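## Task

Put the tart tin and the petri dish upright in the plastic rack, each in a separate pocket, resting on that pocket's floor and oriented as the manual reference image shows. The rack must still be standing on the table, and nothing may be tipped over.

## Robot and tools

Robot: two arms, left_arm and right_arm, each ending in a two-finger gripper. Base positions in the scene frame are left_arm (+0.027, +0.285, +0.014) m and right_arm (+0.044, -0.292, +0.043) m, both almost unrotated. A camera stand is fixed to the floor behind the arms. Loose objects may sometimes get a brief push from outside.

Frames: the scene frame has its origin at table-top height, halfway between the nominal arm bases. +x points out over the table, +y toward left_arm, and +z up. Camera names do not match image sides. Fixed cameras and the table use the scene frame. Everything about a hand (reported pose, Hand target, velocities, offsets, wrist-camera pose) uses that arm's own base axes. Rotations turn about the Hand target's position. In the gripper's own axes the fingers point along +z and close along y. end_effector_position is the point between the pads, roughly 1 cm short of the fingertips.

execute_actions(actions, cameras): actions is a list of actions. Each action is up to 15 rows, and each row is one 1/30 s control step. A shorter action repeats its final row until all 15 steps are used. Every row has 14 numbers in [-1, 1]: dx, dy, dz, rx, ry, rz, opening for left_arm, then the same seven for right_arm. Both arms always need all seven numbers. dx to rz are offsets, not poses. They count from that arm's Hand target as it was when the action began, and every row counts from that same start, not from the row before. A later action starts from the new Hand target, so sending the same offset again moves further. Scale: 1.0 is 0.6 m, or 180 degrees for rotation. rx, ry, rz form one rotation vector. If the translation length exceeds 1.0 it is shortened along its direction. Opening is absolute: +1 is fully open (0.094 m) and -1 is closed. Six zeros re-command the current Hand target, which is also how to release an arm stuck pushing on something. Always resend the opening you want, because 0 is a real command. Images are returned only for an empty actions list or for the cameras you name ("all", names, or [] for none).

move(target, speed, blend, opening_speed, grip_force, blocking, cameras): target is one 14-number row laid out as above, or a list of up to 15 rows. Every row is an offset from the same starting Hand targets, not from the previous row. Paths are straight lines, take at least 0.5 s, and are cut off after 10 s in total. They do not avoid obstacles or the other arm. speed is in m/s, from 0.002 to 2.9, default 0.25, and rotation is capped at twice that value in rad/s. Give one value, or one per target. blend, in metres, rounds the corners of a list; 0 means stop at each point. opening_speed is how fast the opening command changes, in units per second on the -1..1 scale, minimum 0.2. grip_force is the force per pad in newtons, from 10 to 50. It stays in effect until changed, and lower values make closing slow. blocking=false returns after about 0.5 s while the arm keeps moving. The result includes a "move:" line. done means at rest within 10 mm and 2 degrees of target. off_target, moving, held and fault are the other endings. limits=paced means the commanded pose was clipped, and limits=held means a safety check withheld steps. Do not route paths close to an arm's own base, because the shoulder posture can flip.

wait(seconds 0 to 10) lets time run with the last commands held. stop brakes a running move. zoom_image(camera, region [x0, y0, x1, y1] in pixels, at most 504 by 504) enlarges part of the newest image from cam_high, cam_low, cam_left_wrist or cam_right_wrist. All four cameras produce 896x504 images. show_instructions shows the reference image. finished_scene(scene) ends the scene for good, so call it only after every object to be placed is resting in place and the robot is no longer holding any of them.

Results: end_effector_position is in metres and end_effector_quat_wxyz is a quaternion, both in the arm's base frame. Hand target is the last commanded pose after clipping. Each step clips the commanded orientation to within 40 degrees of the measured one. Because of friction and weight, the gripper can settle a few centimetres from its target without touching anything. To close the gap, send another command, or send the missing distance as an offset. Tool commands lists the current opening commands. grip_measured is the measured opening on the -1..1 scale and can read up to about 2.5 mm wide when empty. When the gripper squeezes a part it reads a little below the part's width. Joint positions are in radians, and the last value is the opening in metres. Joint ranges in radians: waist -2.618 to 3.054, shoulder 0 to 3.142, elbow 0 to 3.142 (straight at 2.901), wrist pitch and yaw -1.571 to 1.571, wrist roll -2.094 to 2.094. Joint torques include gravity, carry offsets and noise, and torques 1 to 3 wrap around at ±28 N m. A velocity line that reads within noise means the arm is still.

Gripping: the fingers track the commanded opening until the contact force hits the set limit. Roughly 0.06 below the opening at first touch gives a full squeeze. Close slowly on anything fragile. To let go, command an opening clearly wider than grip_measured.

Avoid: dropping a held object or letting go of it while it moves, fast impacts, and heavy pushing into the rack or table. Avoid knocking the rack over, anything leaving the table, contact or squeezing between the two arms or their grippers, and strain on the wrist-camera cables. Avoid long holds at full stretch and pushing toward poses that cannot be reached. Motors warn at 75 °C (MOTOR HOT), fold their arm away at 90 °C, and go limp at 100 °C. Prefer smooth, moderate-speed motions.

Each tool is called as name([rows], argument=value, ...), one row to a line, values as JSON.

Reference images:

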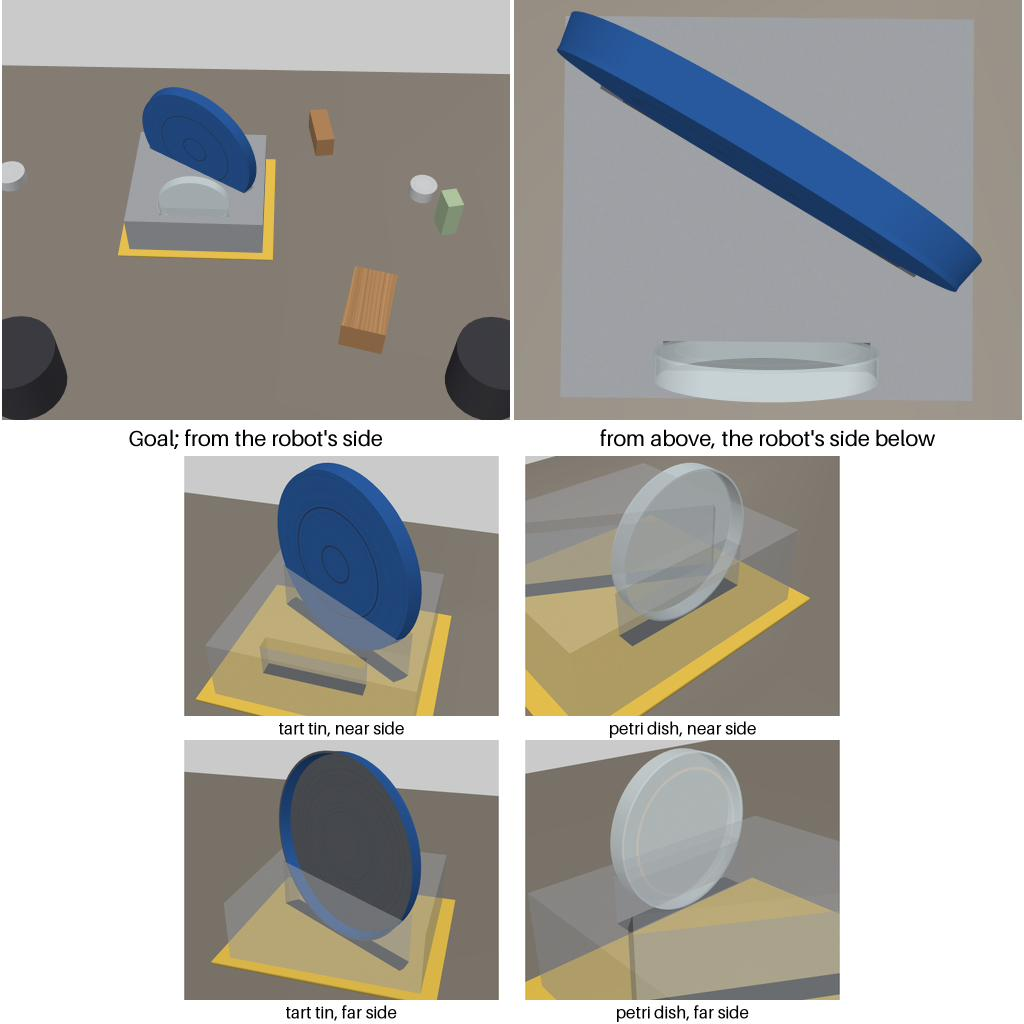

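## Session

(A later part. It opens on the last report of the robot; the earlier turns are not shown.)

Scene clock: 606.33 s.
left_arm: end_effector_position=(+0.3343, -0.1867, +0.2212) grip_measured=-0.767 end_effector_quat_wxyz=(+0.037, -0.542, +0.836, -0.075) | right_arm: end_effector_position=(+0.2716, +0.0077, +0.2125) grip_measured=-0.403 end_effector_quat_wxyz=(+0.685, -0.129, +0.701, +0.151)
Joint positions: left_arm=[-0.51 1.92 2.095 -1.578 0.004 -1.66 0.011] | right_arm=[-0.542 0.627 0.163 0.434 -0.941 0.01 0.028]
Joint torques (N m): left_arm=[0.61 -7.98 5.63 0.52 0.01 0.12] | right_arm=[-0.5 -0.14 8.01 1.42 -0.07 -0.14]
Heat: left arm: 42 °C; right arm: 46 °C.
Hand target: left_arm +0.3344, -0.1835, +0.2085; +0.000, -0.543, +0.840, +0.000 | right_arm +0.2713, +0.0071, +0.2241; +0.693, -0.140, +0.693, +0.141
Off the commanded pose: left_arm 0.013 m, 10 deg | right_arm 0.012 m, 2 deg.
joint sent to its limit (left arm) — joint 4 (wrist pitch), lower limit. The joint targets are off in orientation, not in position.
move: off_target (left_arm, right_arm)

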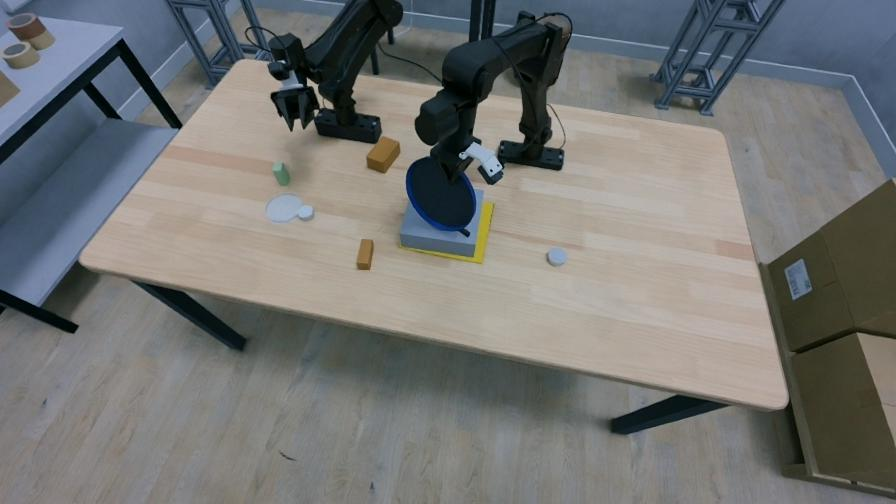

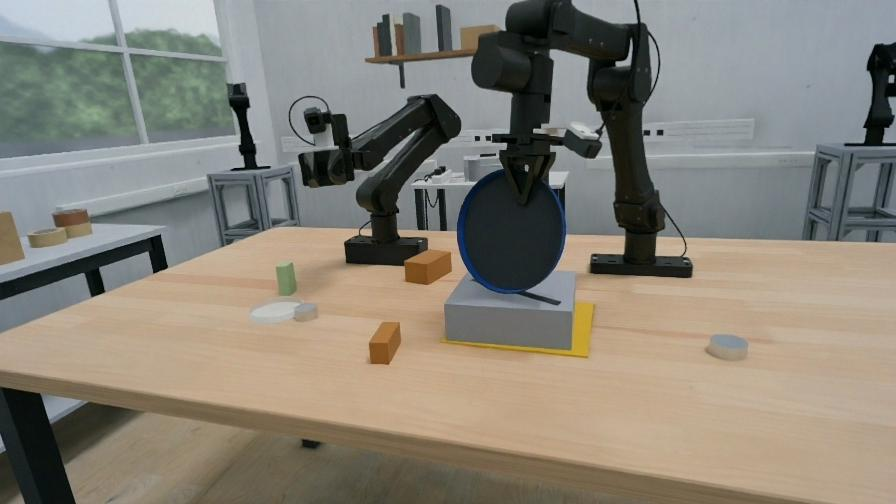

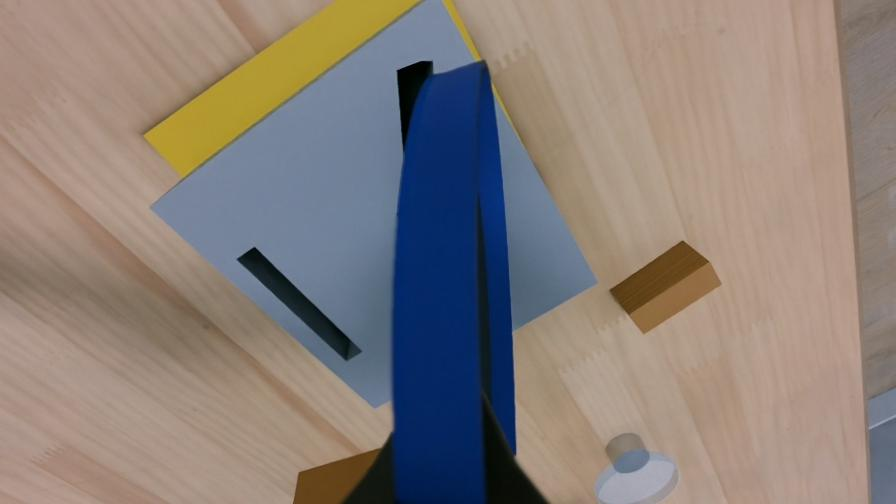

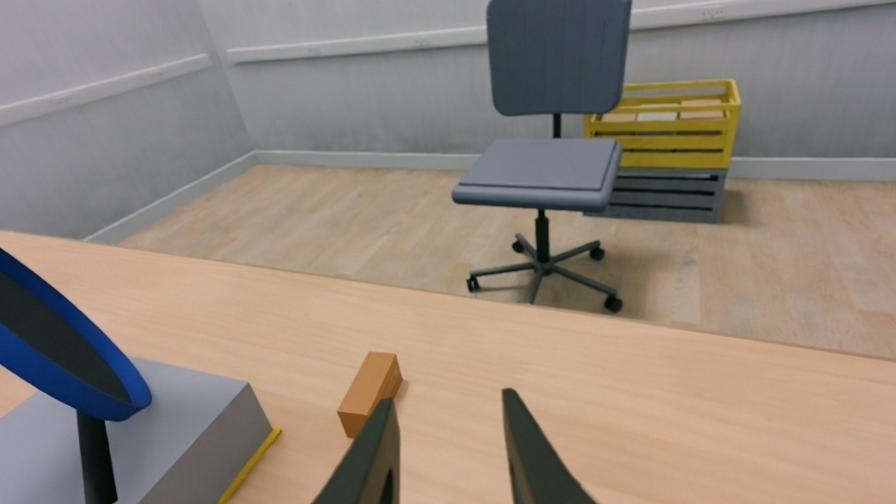

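move(target=[-0.009,0.004,-0.02,0,0,0.022,-0.78,0,0,0,0,0,0,-0.4], speed=0.08, cameras=["cam_left_wrist","cam_low","cam_high"])

zoom_image(camera="cam_low", region=[400, 130, 640, 370])

zoom_image(camera="cam_high", region=[370, 110, 530, 270])

Scene clock: 619.53 s.
left_arm: end_effector_position=(+0.3300, -0.1843, +0.2113) grip_measured=-0.767 end_effector_quat_wxyz=(+0.027, -0.565, +0.822, -0.060) | right_arm: end_effector_position=(+0.2716, +0.0077, +0.2125) grip_measured=-0.403 end_effector_quat_wxyz=(+0.685, -0.129, +0.701, +0.151)
Joint positions: left_arm=[-0.51 1.922 2.061 -1.578 0.004 -1.715 0.011] | right_arm=[-0.542 0.627 0.163 0.434 -0.941 0.01 0.028]
Joint torques (N m): left_arm=[0.32 -7.57 5.31 0.44 -0.04 -0.05] | right_arm=[-0.39 -0.18 8.03 1.41 -0.09 -0.11]
Heat: left arm: 42 °C; right arm: 47 °C.
Hand target: left_arm +0.3290, -0.1811, +0.1964; +0.000, -0.571, +0.821, +0.000 | right_arm +0.2713, +0.0071, +0.2241; +0.693, -0.140, +0.693, +0.141
Off the commanded pose: left_arm 0.015 m, 8 deg | right_arm 0.012 m, 2 deg.
joint sent to its limit (left arm) — joint 4 (wrist pitch), lower limit. The joint targets are off in orientation, not in position.
move: off_target (left_arm, right_arm)
Images, in order (width x height): cam_high 896x504, cam_low 896x504, cam_left_wrist 896x504.

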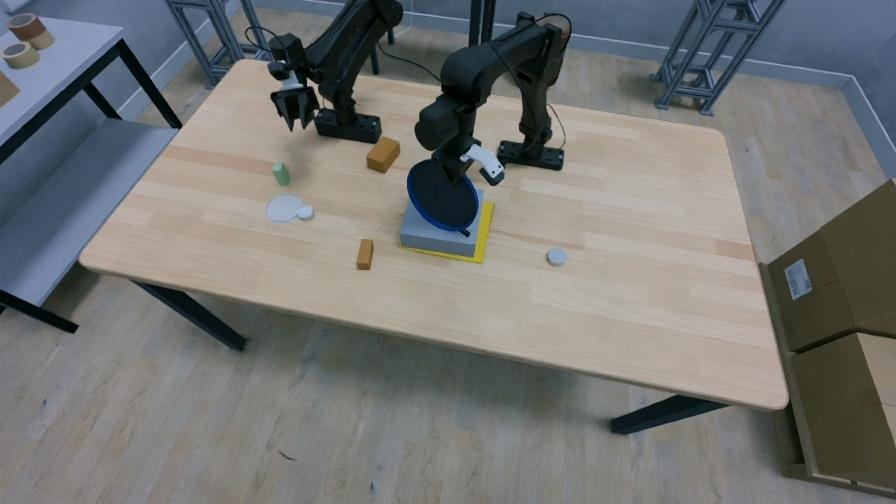

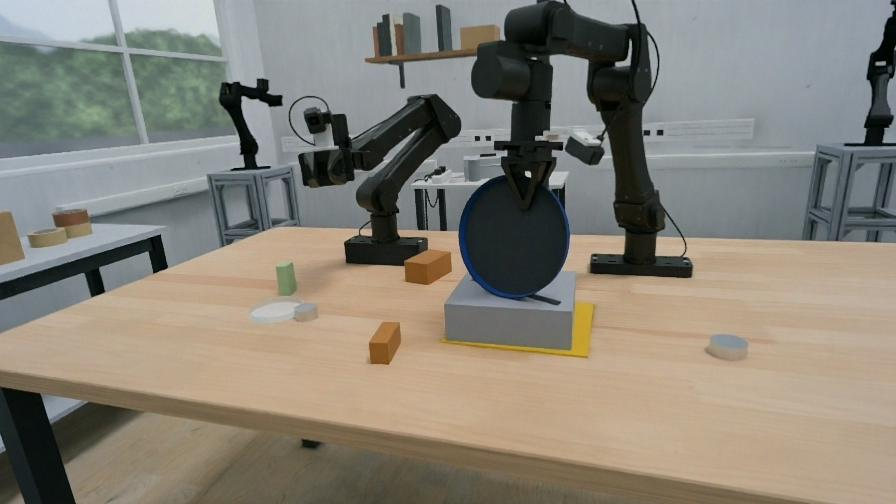

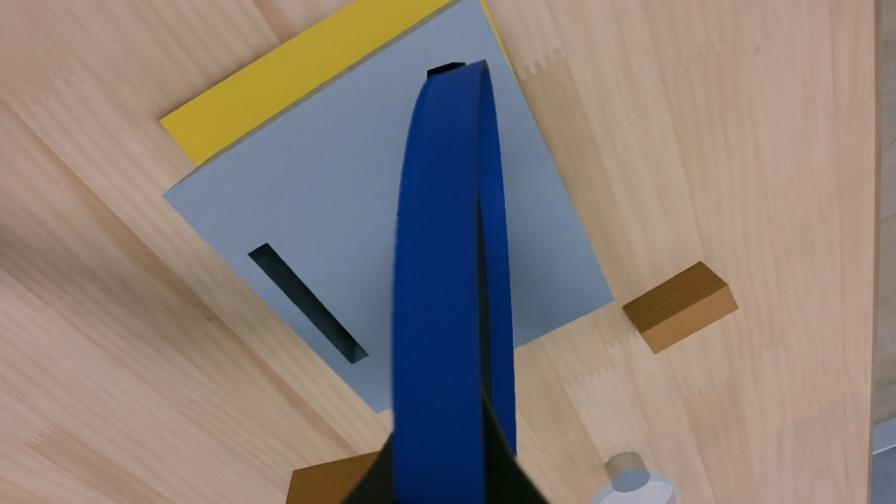

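Scaled by 2.100 from the camera's 896x504 image, which has a finer 1280x720 frame.

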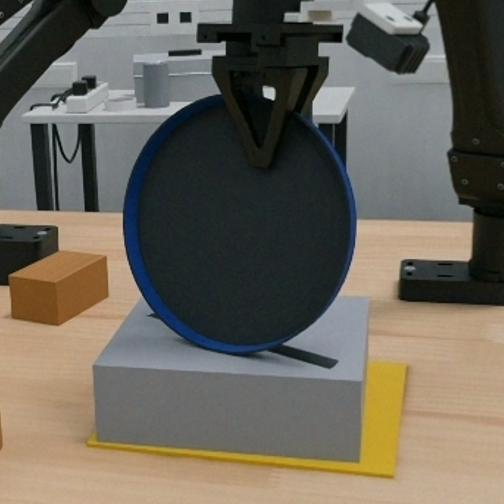

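Scaled by 3.150 from the camera's 896x504 image, which has a finer 1280x720 frame.

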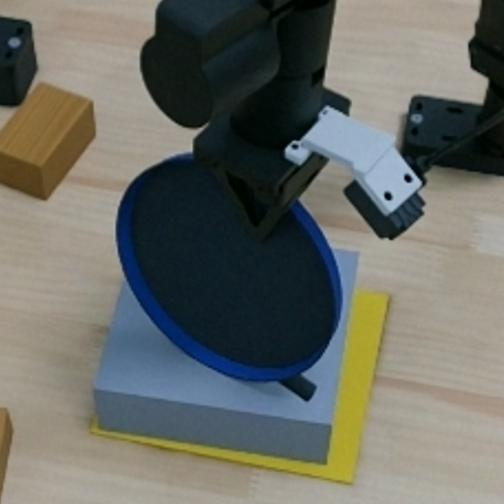

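move(target=[-0.013,0.005,-0.0,0,0,0,-0.78,0,0,0,0,0,0,-0.4], speed=0.08)

move(target=[0,0,-0.035,0,0,0,-0.78,0,0,0,0,0,0,-0.4], speed=0.04, cameras=["cam_left_wrist","cam_low","cam_high"])

zoom_image(camera="cam_low", region=[400, 130, 640, 370])

zoom_image(camera="cam_high", region=[370, 110, 530, 270])

Scene clock: 631.10 s.
left_arm: end_effector_position=(+0.3274, -0.1832, +0.2094) grip_measured=-0.769 end_effector_quat_wxyz=(+0.024, -0.567, +0.822, -0.056) | right_arm: end_effector_position=(+0.2716, +0.0077, +0.2125) grip_measured=-0.403 end_effector_quat_wxyz=(+0.685, -0.129, +0.701, +0.151)
Joint positions: left_arm=[-0.51 1.917 2.047 -1.578 0.006 -1.718 0.011] | right_arm=[-0.542 0.627 0.163 0.434 -0.941 0.01 0.028]
Joint torques (N m): left_arm=[0.1 -9.24 3.71 0.41 -0.03 -0.08] | right_arm=[-0.44 -0.24 8.08 1.39 -0.09 -0.11]
Heat: left arm: 42 °C; right arm: 47 °C.
Hand target: left_arm +0.3213, -0.1782, +0.1965; +0.000, -0.572, +0.821, +0.000 | right_arm +0.2713, +0.0071, +0.2241; +0.693, -0.140, +0.693, +0.141
Off the commanded pose: left_arm 0.015 m, 7 deg | right_arm 0.012 m, 2 deg.
joint sent to its limit (left arm) — joint 4 (wrist pitch), lower limit. The joint targets are off in orientation, not in position.
move: off_target (left_arm, right_arm)

Scene clock: 632.20 s.
left_arm: end_effector_position=(+0.3248, -0.1817, +0.2076) grip_measured=-0.772 end_effector_quat_wxyz=(+0.021, -0.567, +0.822, -0.050) | right_arm: end_effector_position=(+0.2716, +0.0077, +0.2125) grip_measured=-0.403 end_effector_quat_wxyz=(+0.685, -0.129, +0.701, +0.151)
Joint positions: left_arm=[-0.51 1.917 2.04 -1.586 0.006 -1.718 0.011] | right_arm=[-0.542 0.627 0.163 0.434 -0.941 0.01 0.028]
Joint torques (N m): left_arm=[0.02 -5.85 2.5 0.45 -0.02 -0.01] | right_arm=[-0.5 -0.14 8.09 1.42 -0.07 -0.11]
Heat: left arm: 42 °C; right arm: 47 °C.
Hand target: left_arm +0.3212, -0.1781, +0.1755; +0.000, -0.571, +0.821, +0.000 | right_arm +0.2713, +0.0071, +0.2241; +0.693, -0.140, +0.693, +0.141
Off the commanded pose: left_arm 0.032 m, 6 deg | right_arm 0.012 m, 2 deg.
joint read past its limit (left arm) — joint 4 (wrist pitch), lower limit.
joint sent to its limit (left arm) — joint 4 (wrist pitch), lower limit. The joint targets still meet the commanded pose.
move: off_target (left_arm, right_arm)
Images, in order (width x height): cam_high 896x504, cam_low 896x504, cam_left_wrist 896x504.

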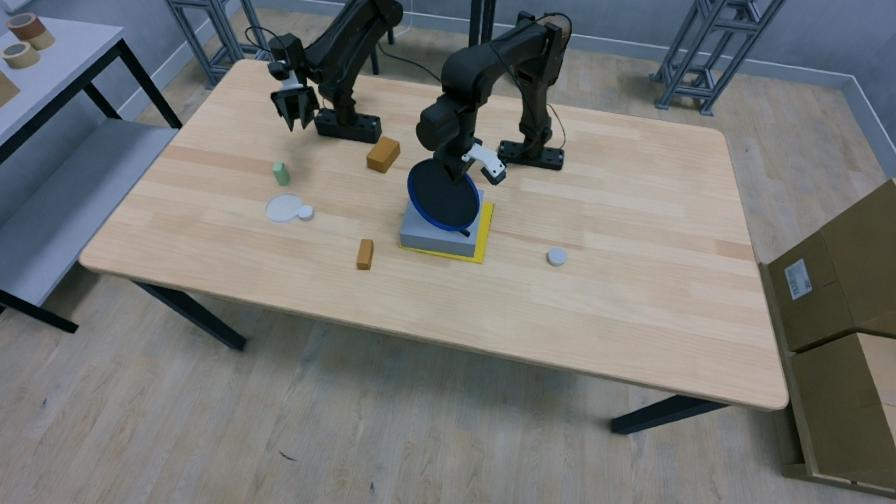

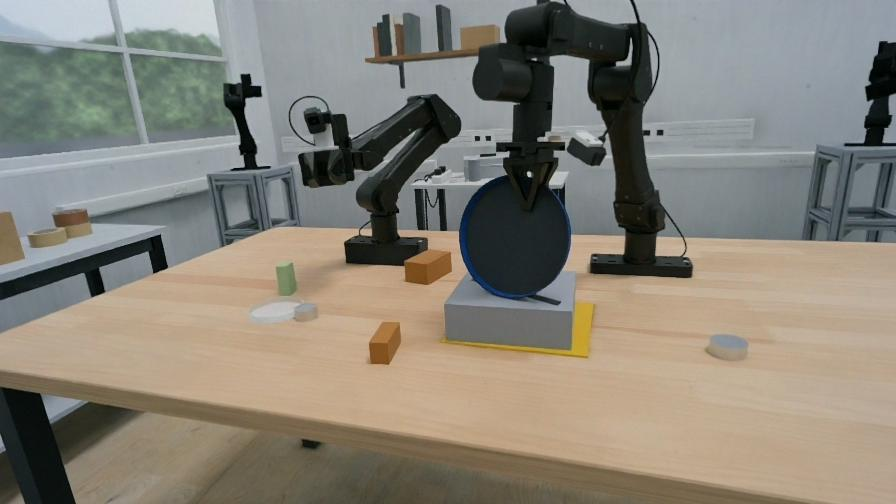

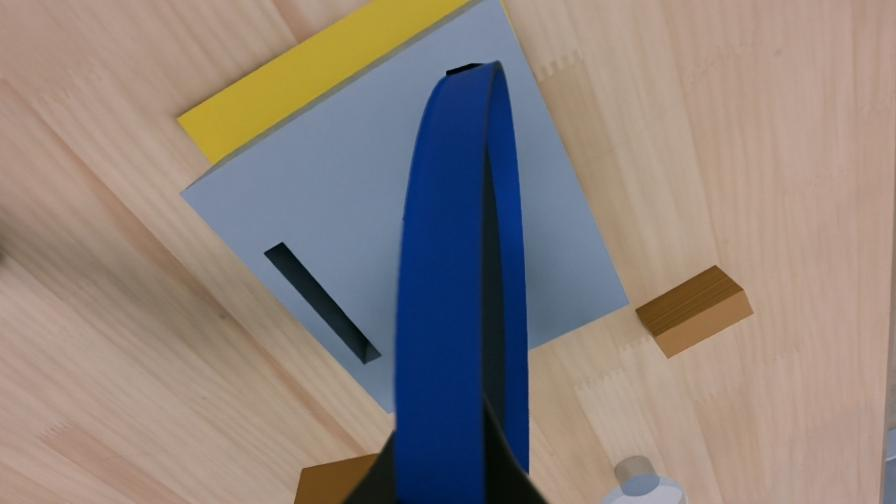

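Scaled by 2.100 from the camera's 896x504 image, which has a finer 1280x720 frame.

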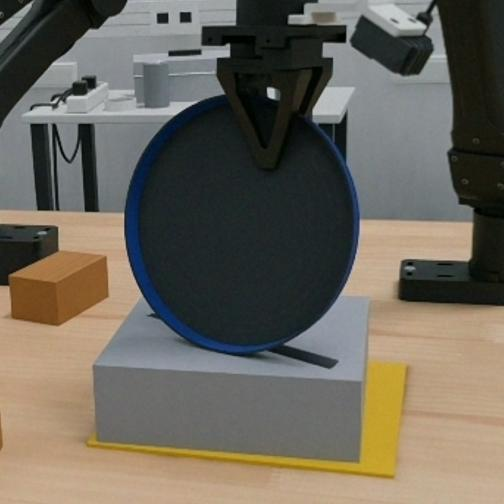

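Scaled by 3.150 from the camera's 896x504 image, which has a finer 1280x720 frame.

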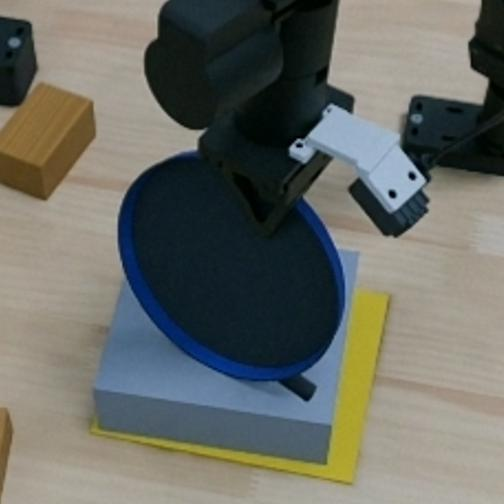

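move([
  [0,0,0.05,0,0,0,-0.78,0,0,0,0,0,0,-0.4],
  [-0.028,0.011,0.05,0,0,0,-0.78,0,0,0,0,0,0,-0.4],
  [-0.028,0.011,0.0,0,0,0,-0.78,0,0,0,0,0,0,-0.4],
], speed=0.06, cameras=["cam_left_wrist","cam_low","cam_high"])

zoom_image(camera="cam_low", region=[400, 130, 640, 370])

zoom_image(camera="cam_high", region=[370, 110, 530, 270])

Scene clock: 645.27 s.
left_arm: end_effector_position=(+0.3150, -0.1768, +0.2042) grip_measured=-0.778 end_effector_quat_wxyz=(+0.020, -0.570, +0.820, -0.052) | right_arm: end_effector_position=(+0.2716, +0.0077, +0.2125) grip_measured=-0.403 end_effector_quat_wxyz=(+0.685, -0.129, +0.701, +0.151)
Joint positions: left_arm=[-0.51 1.859 1.948 -1.549 0.009 -1.726 0.01] | right_arm=[-0.542 0.627 0.163 0.434 -0.941 0.01 0.028]
Joint torques (N m): left_arm=[-0.53 -6.5 2.36 0.25 -0.04 -0.01] | right_arm=[-0.44 -0.2 8.17 1.4 -0.1 -0.11]
Heat: left arm: 41 °C; right arm: 47 °C.
Hand target: left_arm +0.3044, -0.1715, +0.1754; +0.000, -0.571, +0.821, +0.000 | right_arm +0.2713, +0.0071, +0.2241; +0.693, -0.140, +0.693, +0.141
Off the commanded pose: left_arm 0.031 m, 6 deg | right_arm 0.012 m, 2 deg.
move: off_target (left_arm, right_arm)
Images, in order (width x height): cam_high 896x504, cam_low 896x504, cam_left_wrist 896x504.

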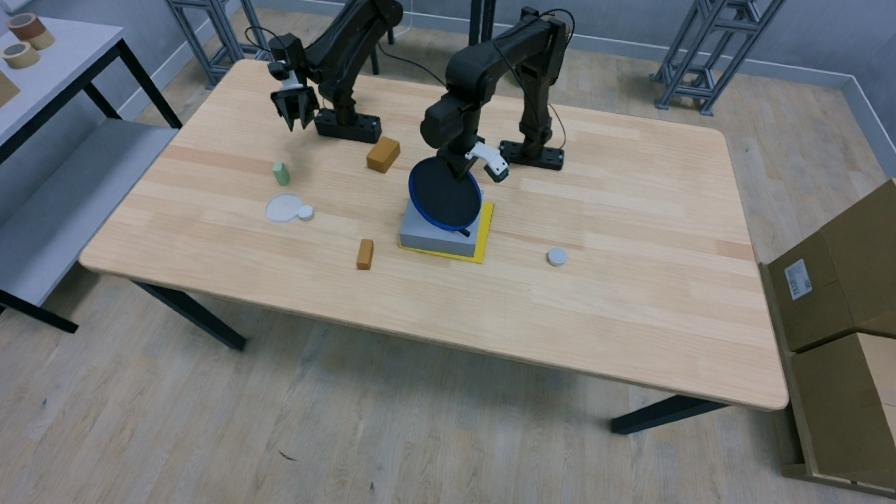

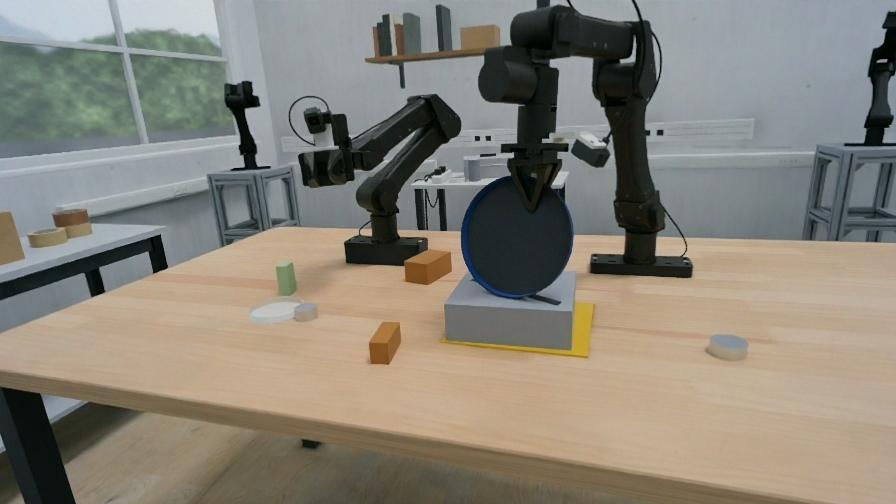

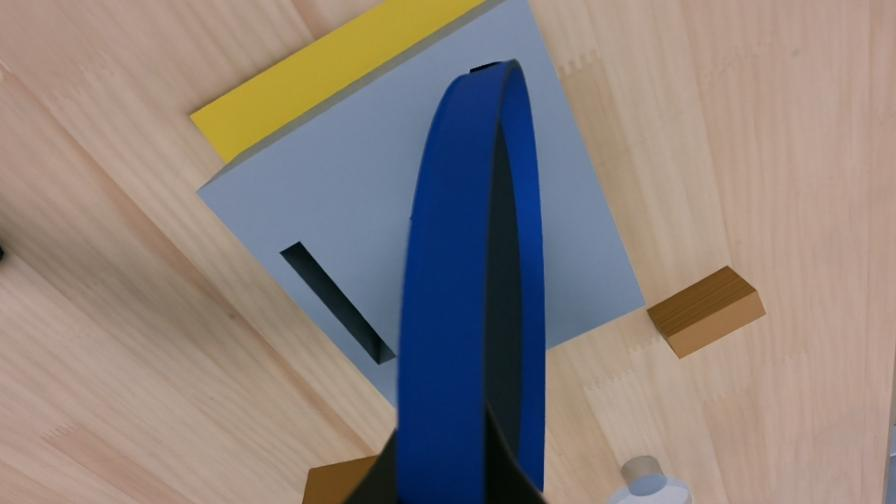

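Scaled by 2.100 from the camera's 896x504 image, which has a finer 1280x720 frame.

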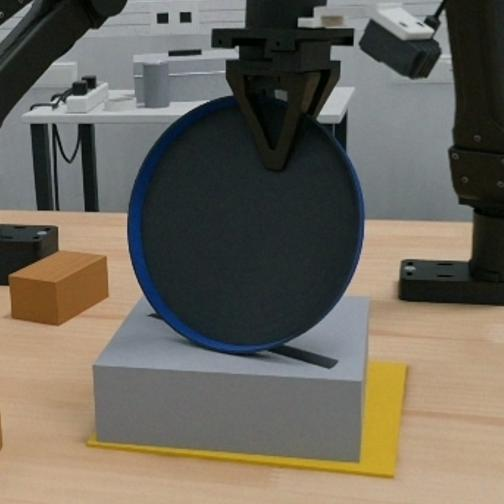

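Scaled by 3.150 from the camera's 896x504 image, which has a finer 1280x720 frame.

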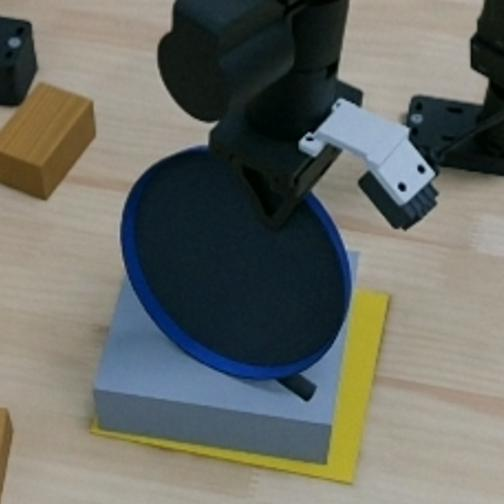

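move(target=[0,0,0.09,0,0,0,-0.85,0,0,0,0,0,0,-0.4], speed=0.08, cameras=["cam_left_wrist","cam_low","cam_high"])

zoom_image(camera="cam_low", region=[400, 130, 640, 370])

zoom_image(camera="cam_high", region=[370, 110, 530, 270])

Scene clock: 650.67 s.
left_arm: end_effector_position=(+0.3086, -0.1732, +0.2109) grip_measured=-0.778 end_effector_quat_wxyz=(+0.020, -0.570, +0.820, -0.052) | right_arm: end_effector_position=(+0.2716, +0.0077, +0.2125) grip_measured=-0.403 end_effector_quat_wxyz=(+0.685, -0.129, +0.701, +0.151)
Joint positions: left_arm=[-0.51 1.837 1.948 -1.57 0.009 -1.726 0.01] | right_arm=[-0.542 0.627 0.163 0.434 -0.941 0.01 0.028]
Joint torques (N m): left_arm=[-0.47 -12.85 8.4 0.33 -0.05 0] | right_arm=[-0.5 -0.1 8.02 1.41 -0.08 -0.13]
Heat: left arm: 41 °C; right arm: 47 °C.
Hand target: left_arm +0.3044, -0.1715, +0.2294; +0.000, -0.571, +0.821, +0.000 | right_arm +0.2713, +0.0071, +0.2241; +0.693, -0.140, +0.693, +0.141
Off the commanded pose: left_arm 0.019 m, 6 deg | right_arm 0.012 m, 2 deg.
joint sent to its limit (left arm) — joint 4 (wrist pitch), lower limit. The joint targets are off in orientation, not in position.
move: off_target (left_arm, right_arm)
Images, in order (width x height): cam_high 896x504, cam_low 896x504, cam_left_wrist 896x504.

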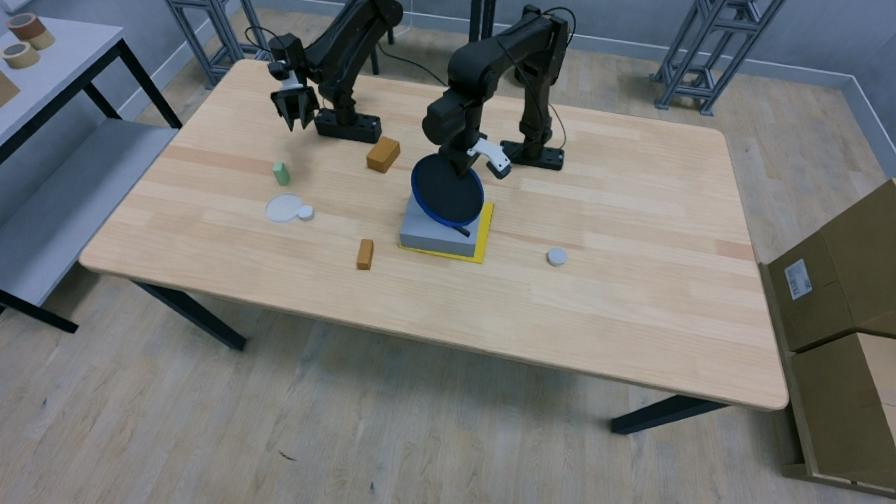

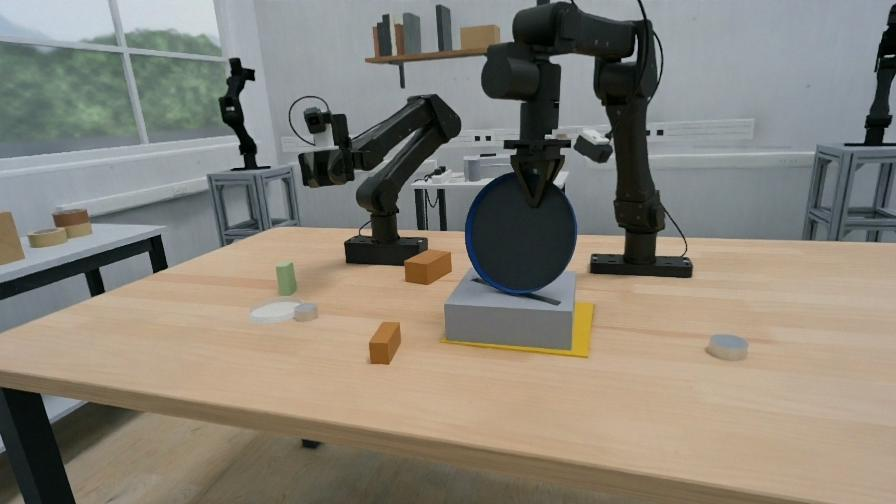

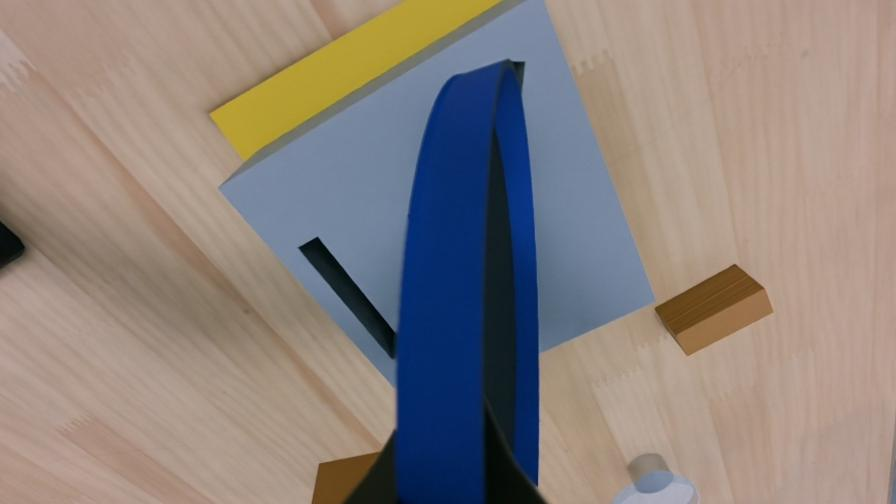

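Scaled by 2.100 from the camera's 896x504 image, which has a finer 1280x720 frame.

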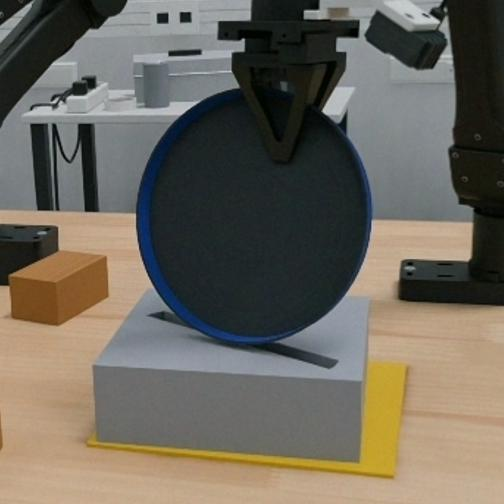

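Scaled by 3.150 from the camera's 896x504 image, which has a finer 1280x720 frame.

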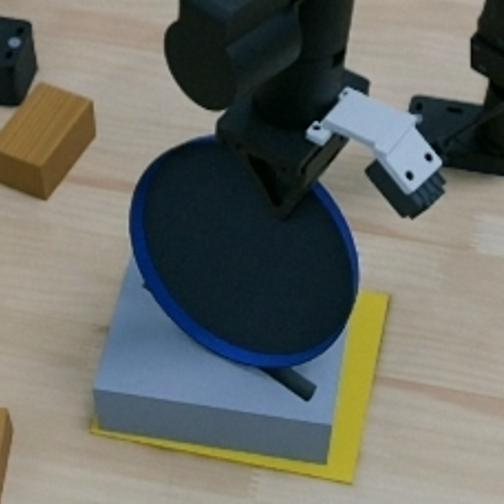

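move([
  [-0.008,0.003,0.0,0,0,0,-0.85,0,0,0,0,0,0,-0.4],
  [-0.008,0.003,-0.08,0,0,0,-0.85,0,0,0,0,0,0,-0.4],
], speed=0.05, cameras=["cam_left_wrist","cam_low","cam_high"])

zoom_image(camera="cam_low", region=[400, 130, 640, 370])

zoom_image(camera="cam_high", region=[370, 110, 530, 270])

Scene clock: 663.73 s.
left_arm: end_effector_position=(+0.3023, -0.1697, +0.2059) grip_measured=-0.778 end_effector_quat_wxyz=(+0.014, -0.572, +0.819, -0.039) | right_arm: end_effector_position=(+0.2716, +0.0077, +0.2125) grip_measured=-0.403 end_effector_quat_wxyz=(+0.685, -0.129, +0.701, +0.151)
Joint positions: left_arm=[-0.51 1.829 1.919 -1.578 0.009 -1.728 0.01] | right_arm=[-0.542 0.627 0.163 0.434 -0.941 0.01 0.028]
Joint torques (N m): left_arm=[-0.77 -5.09 4.4 0.38 -0.07 -0.05] | right_arm=[-0.46 -0.23 8.12 1.4 -0.11 -0.1]
Heat: left arm: 43 °C; right arm: 47 °C.
Hand target: left_arm +0.2996, -0.1698, +0.1814; +0.000, -0.572, +0.821, +0.000 | right_arm +0.2713, +0.0071, +0.2241; +0.693, -0.140, +0.693, +0.141
Off the commanded pose: left_arm 0.025 m, 5 deg | right_arm 0.012 m, 2 deg.
move: off_target (left_arm, right_arm)
Images, in order (width x height): cam_high 896x504, cam_low 896x504, cam_left_wrist 896x504.

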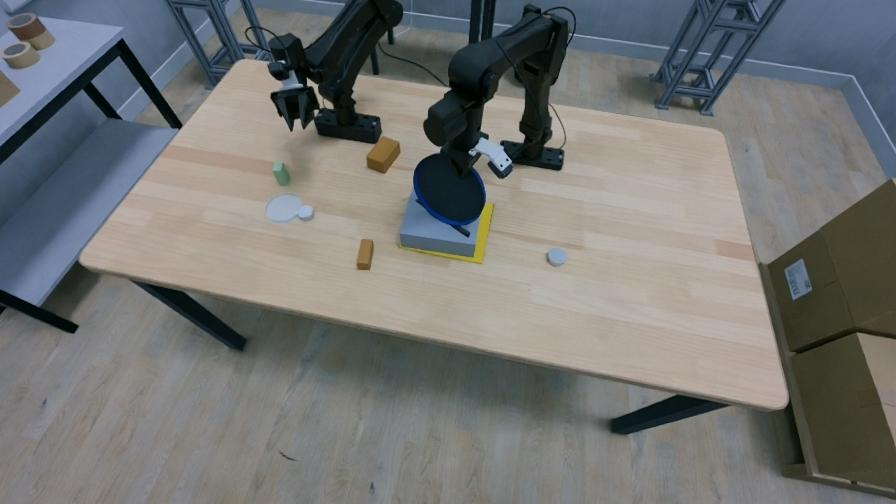

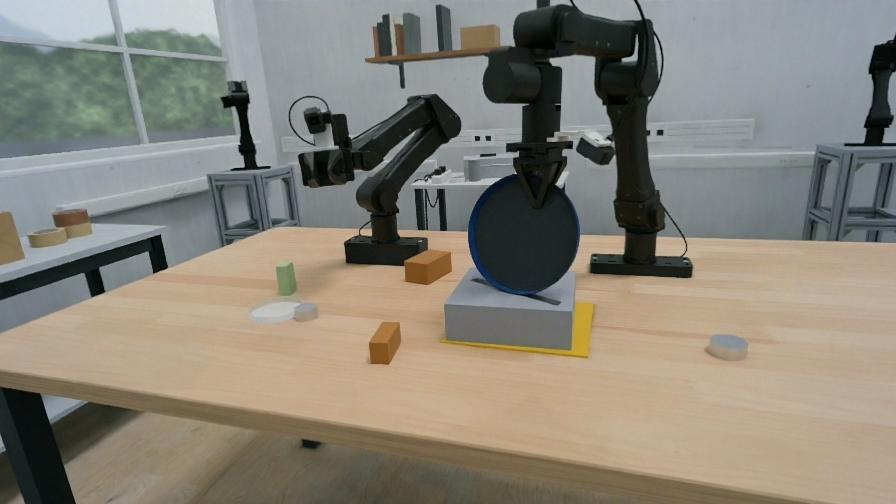

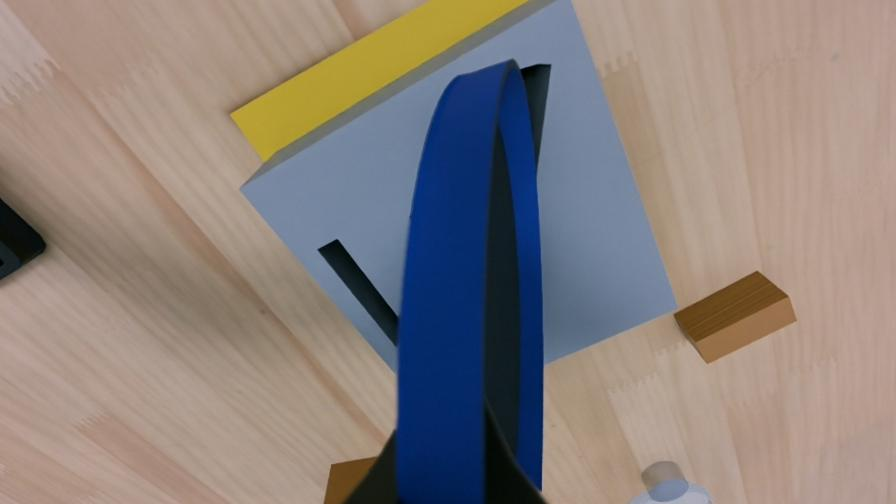

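Scaled by 2.100 from the camera's 896x504 image, which has a finer 1280x720 frame.

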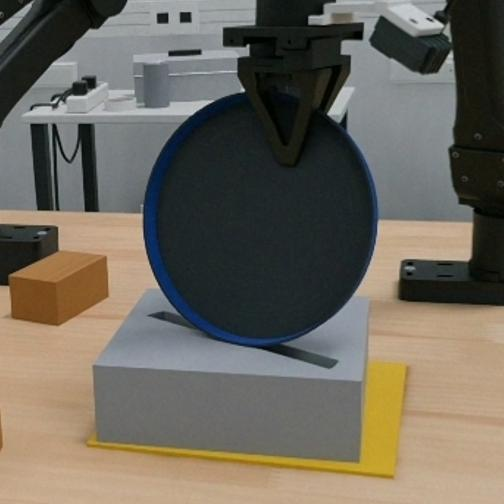

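Scaled by 3.150 from the camera's 896x504 image, which has a finer 1280x720 frame.

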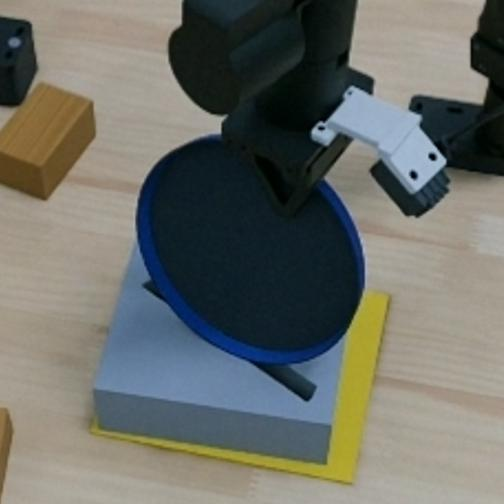

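move(target=[0,0,0.08,0,0,0,-0.85,-0.0255,0.138,-0.12,-0.065,0.056,0.287,-0.4], speed=0.2, cameras=["cam_left_wrist","cam_right_wrist"])

Scene clock: 677.87 s.
left_arm: end_effector_position=(+0.3015, -0.1693, +0.2090) grip_measured=-0.778 end_effector_quat_wxyz=(+0.016, -0.572, +0.819, -0.044) | right_arm: end_effector_position=(+0.2517, +0.0894, +0.1466) grip_measured=-0.403 end_effector_quat_wxyz=(+0.479, -0.481, +0.635, +0.368)
Joint positions: left_arm=[-0.51 1.82 1.919 -1.578 0.009 -1.729 0.01] | right_arm=[-0.367 1.581 0.839 -1.169 -1.281 -1.917 0.028]
Joint torques (N m): left_arm=[-0.76 -12.77 9.09 0.31 -0.02 -0.05] | right_arm=[0.39 -3.49 6.31 -0.25 -0.59 -0.13]
Heat: left arm: 42 °C; right arm: 47 °C.
Hand target: left_arm +0.2996, -0.1697, +0.2295; +0.000, -0.572, +0.821, +0.000 | right_arm +0.2560, +0.0899, +0.1522; +0.484, -0.482, +0.629, +0.370
Off the commanded pose: left_arm 0.020 m, 5 deg | right_arm 0.007 m, 1 deg.
joint sent to its limit (left arm) — joint 4 (wrist pitch), lower limit. The joint targets are off in orientation, not in position.
move: off_target (left_arm)
Images, in order (width x height): cam_left_wrist 896x504, cam_right_wrist 896x504.

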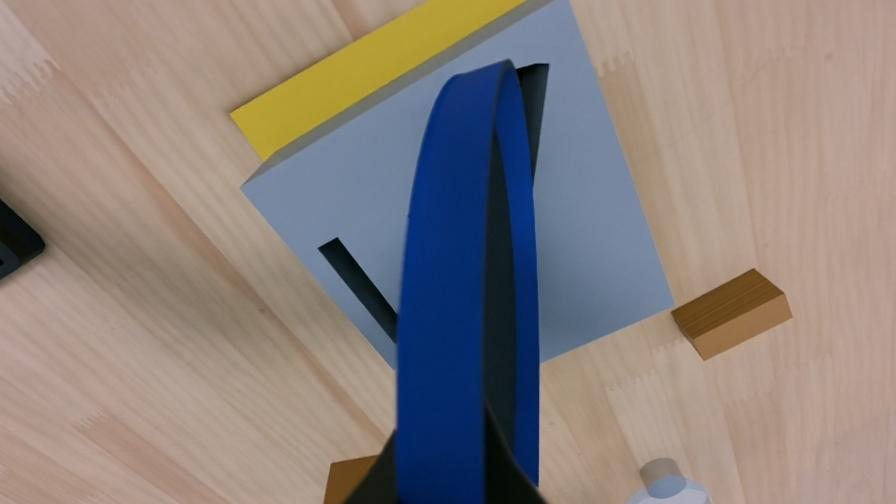

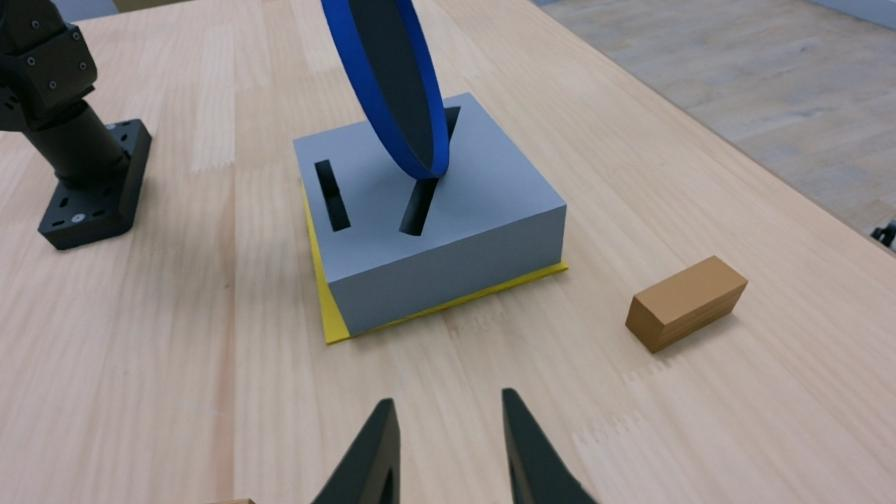

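move([
  [0,0,-0.075,0,0,0,-0.85,0,0,0,0,0,0,-0.4],
  [0.045,-0.017,-0.085,0,0,0,-0.85,0,0,0,0,0,0,-0.4],
], speed=0.05, blend=[0.004,0], cameras=["cam_left_wrist","cam_right_wrist","cam_low"])

Scene clock: 688.90 s.
left_arm: end_effector_position=(+0.3144, -0.1761, +0.2069) grip_measured=-0.778 end_effector_quat_wxyz=(+0.013, -0.571, +0.820, -0.035) | right_arm: end_effector_position=(+0.2514, +0.0895, +0.1467) grip_measured=-0.403 end_effector_quat_wxyz=(+0.479, -0.481, +0.635, +0.368)
Joint positions: left_arm=[-0.51 1.901 2.019 -1.614 0.008 -1.726 0.01] | right_arm=[-0.367 1.581 0.839 -1.172 -1.281 -1.92 0.028]
Joint torques (N m): left_arm=[0.23 -3.52 6.01 0.7 -0.02 0.03] | right_arm=[0.59 -3.47 6.31 -0.27 -0.59 -0.12]
Heat: left arm: 43 °C; right arm: 46 °C.
Hand target: left_arm +0.3265, -0.1799, +0.1784; +0.000, -0.571, +0.821, +0.000 | right_arm +0.2560, +0.0899, +0.1522; +0.484, -0.482, +0.629, +0.370
Off the commanded pose: left_arm 0.031 m, 4 deg | right_arm 0.007 m, 1 deg.
joint read past its limit (left arm) — joint 4 (wrist pitch), lower limit.
joint sent to its limit (left arm) — joint 4 (wrist pitch), lower limit. The joint targets still meet the commanded pose.
move: off_target (left_arm)
Images, in order (width x height): cam_low 896x504, cam_left_wrist 896x504, cam_right_wrist 896x504.

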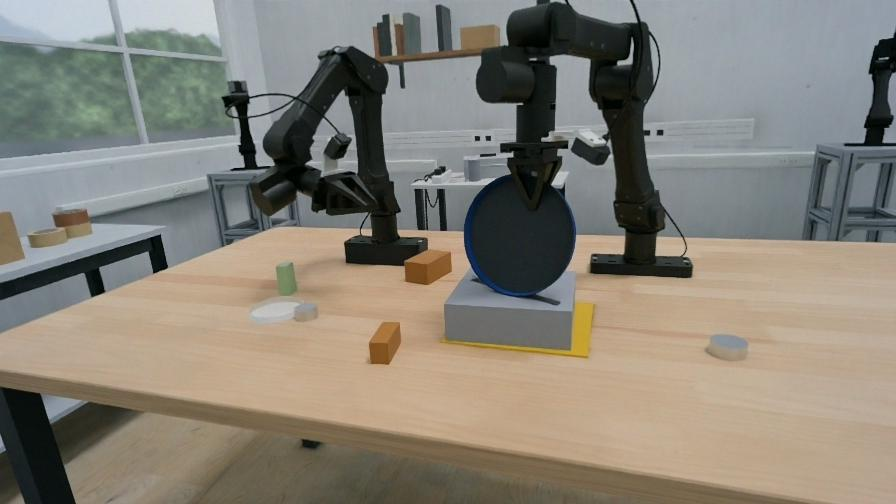

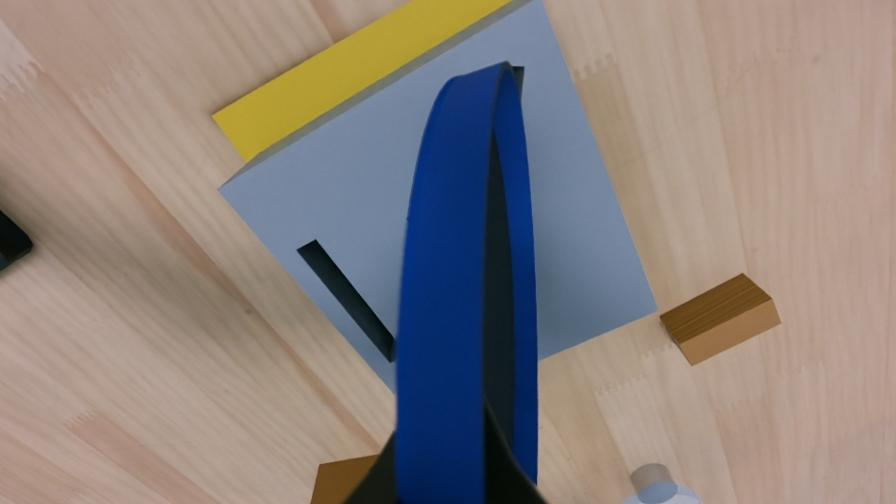

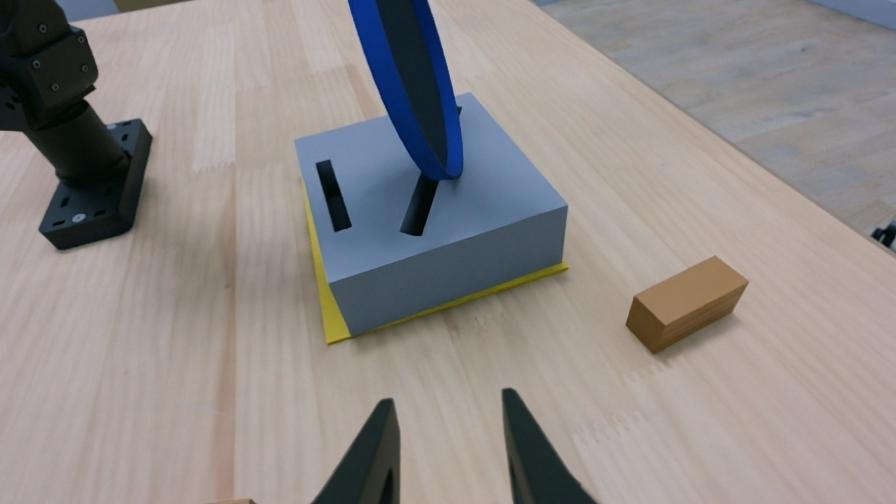

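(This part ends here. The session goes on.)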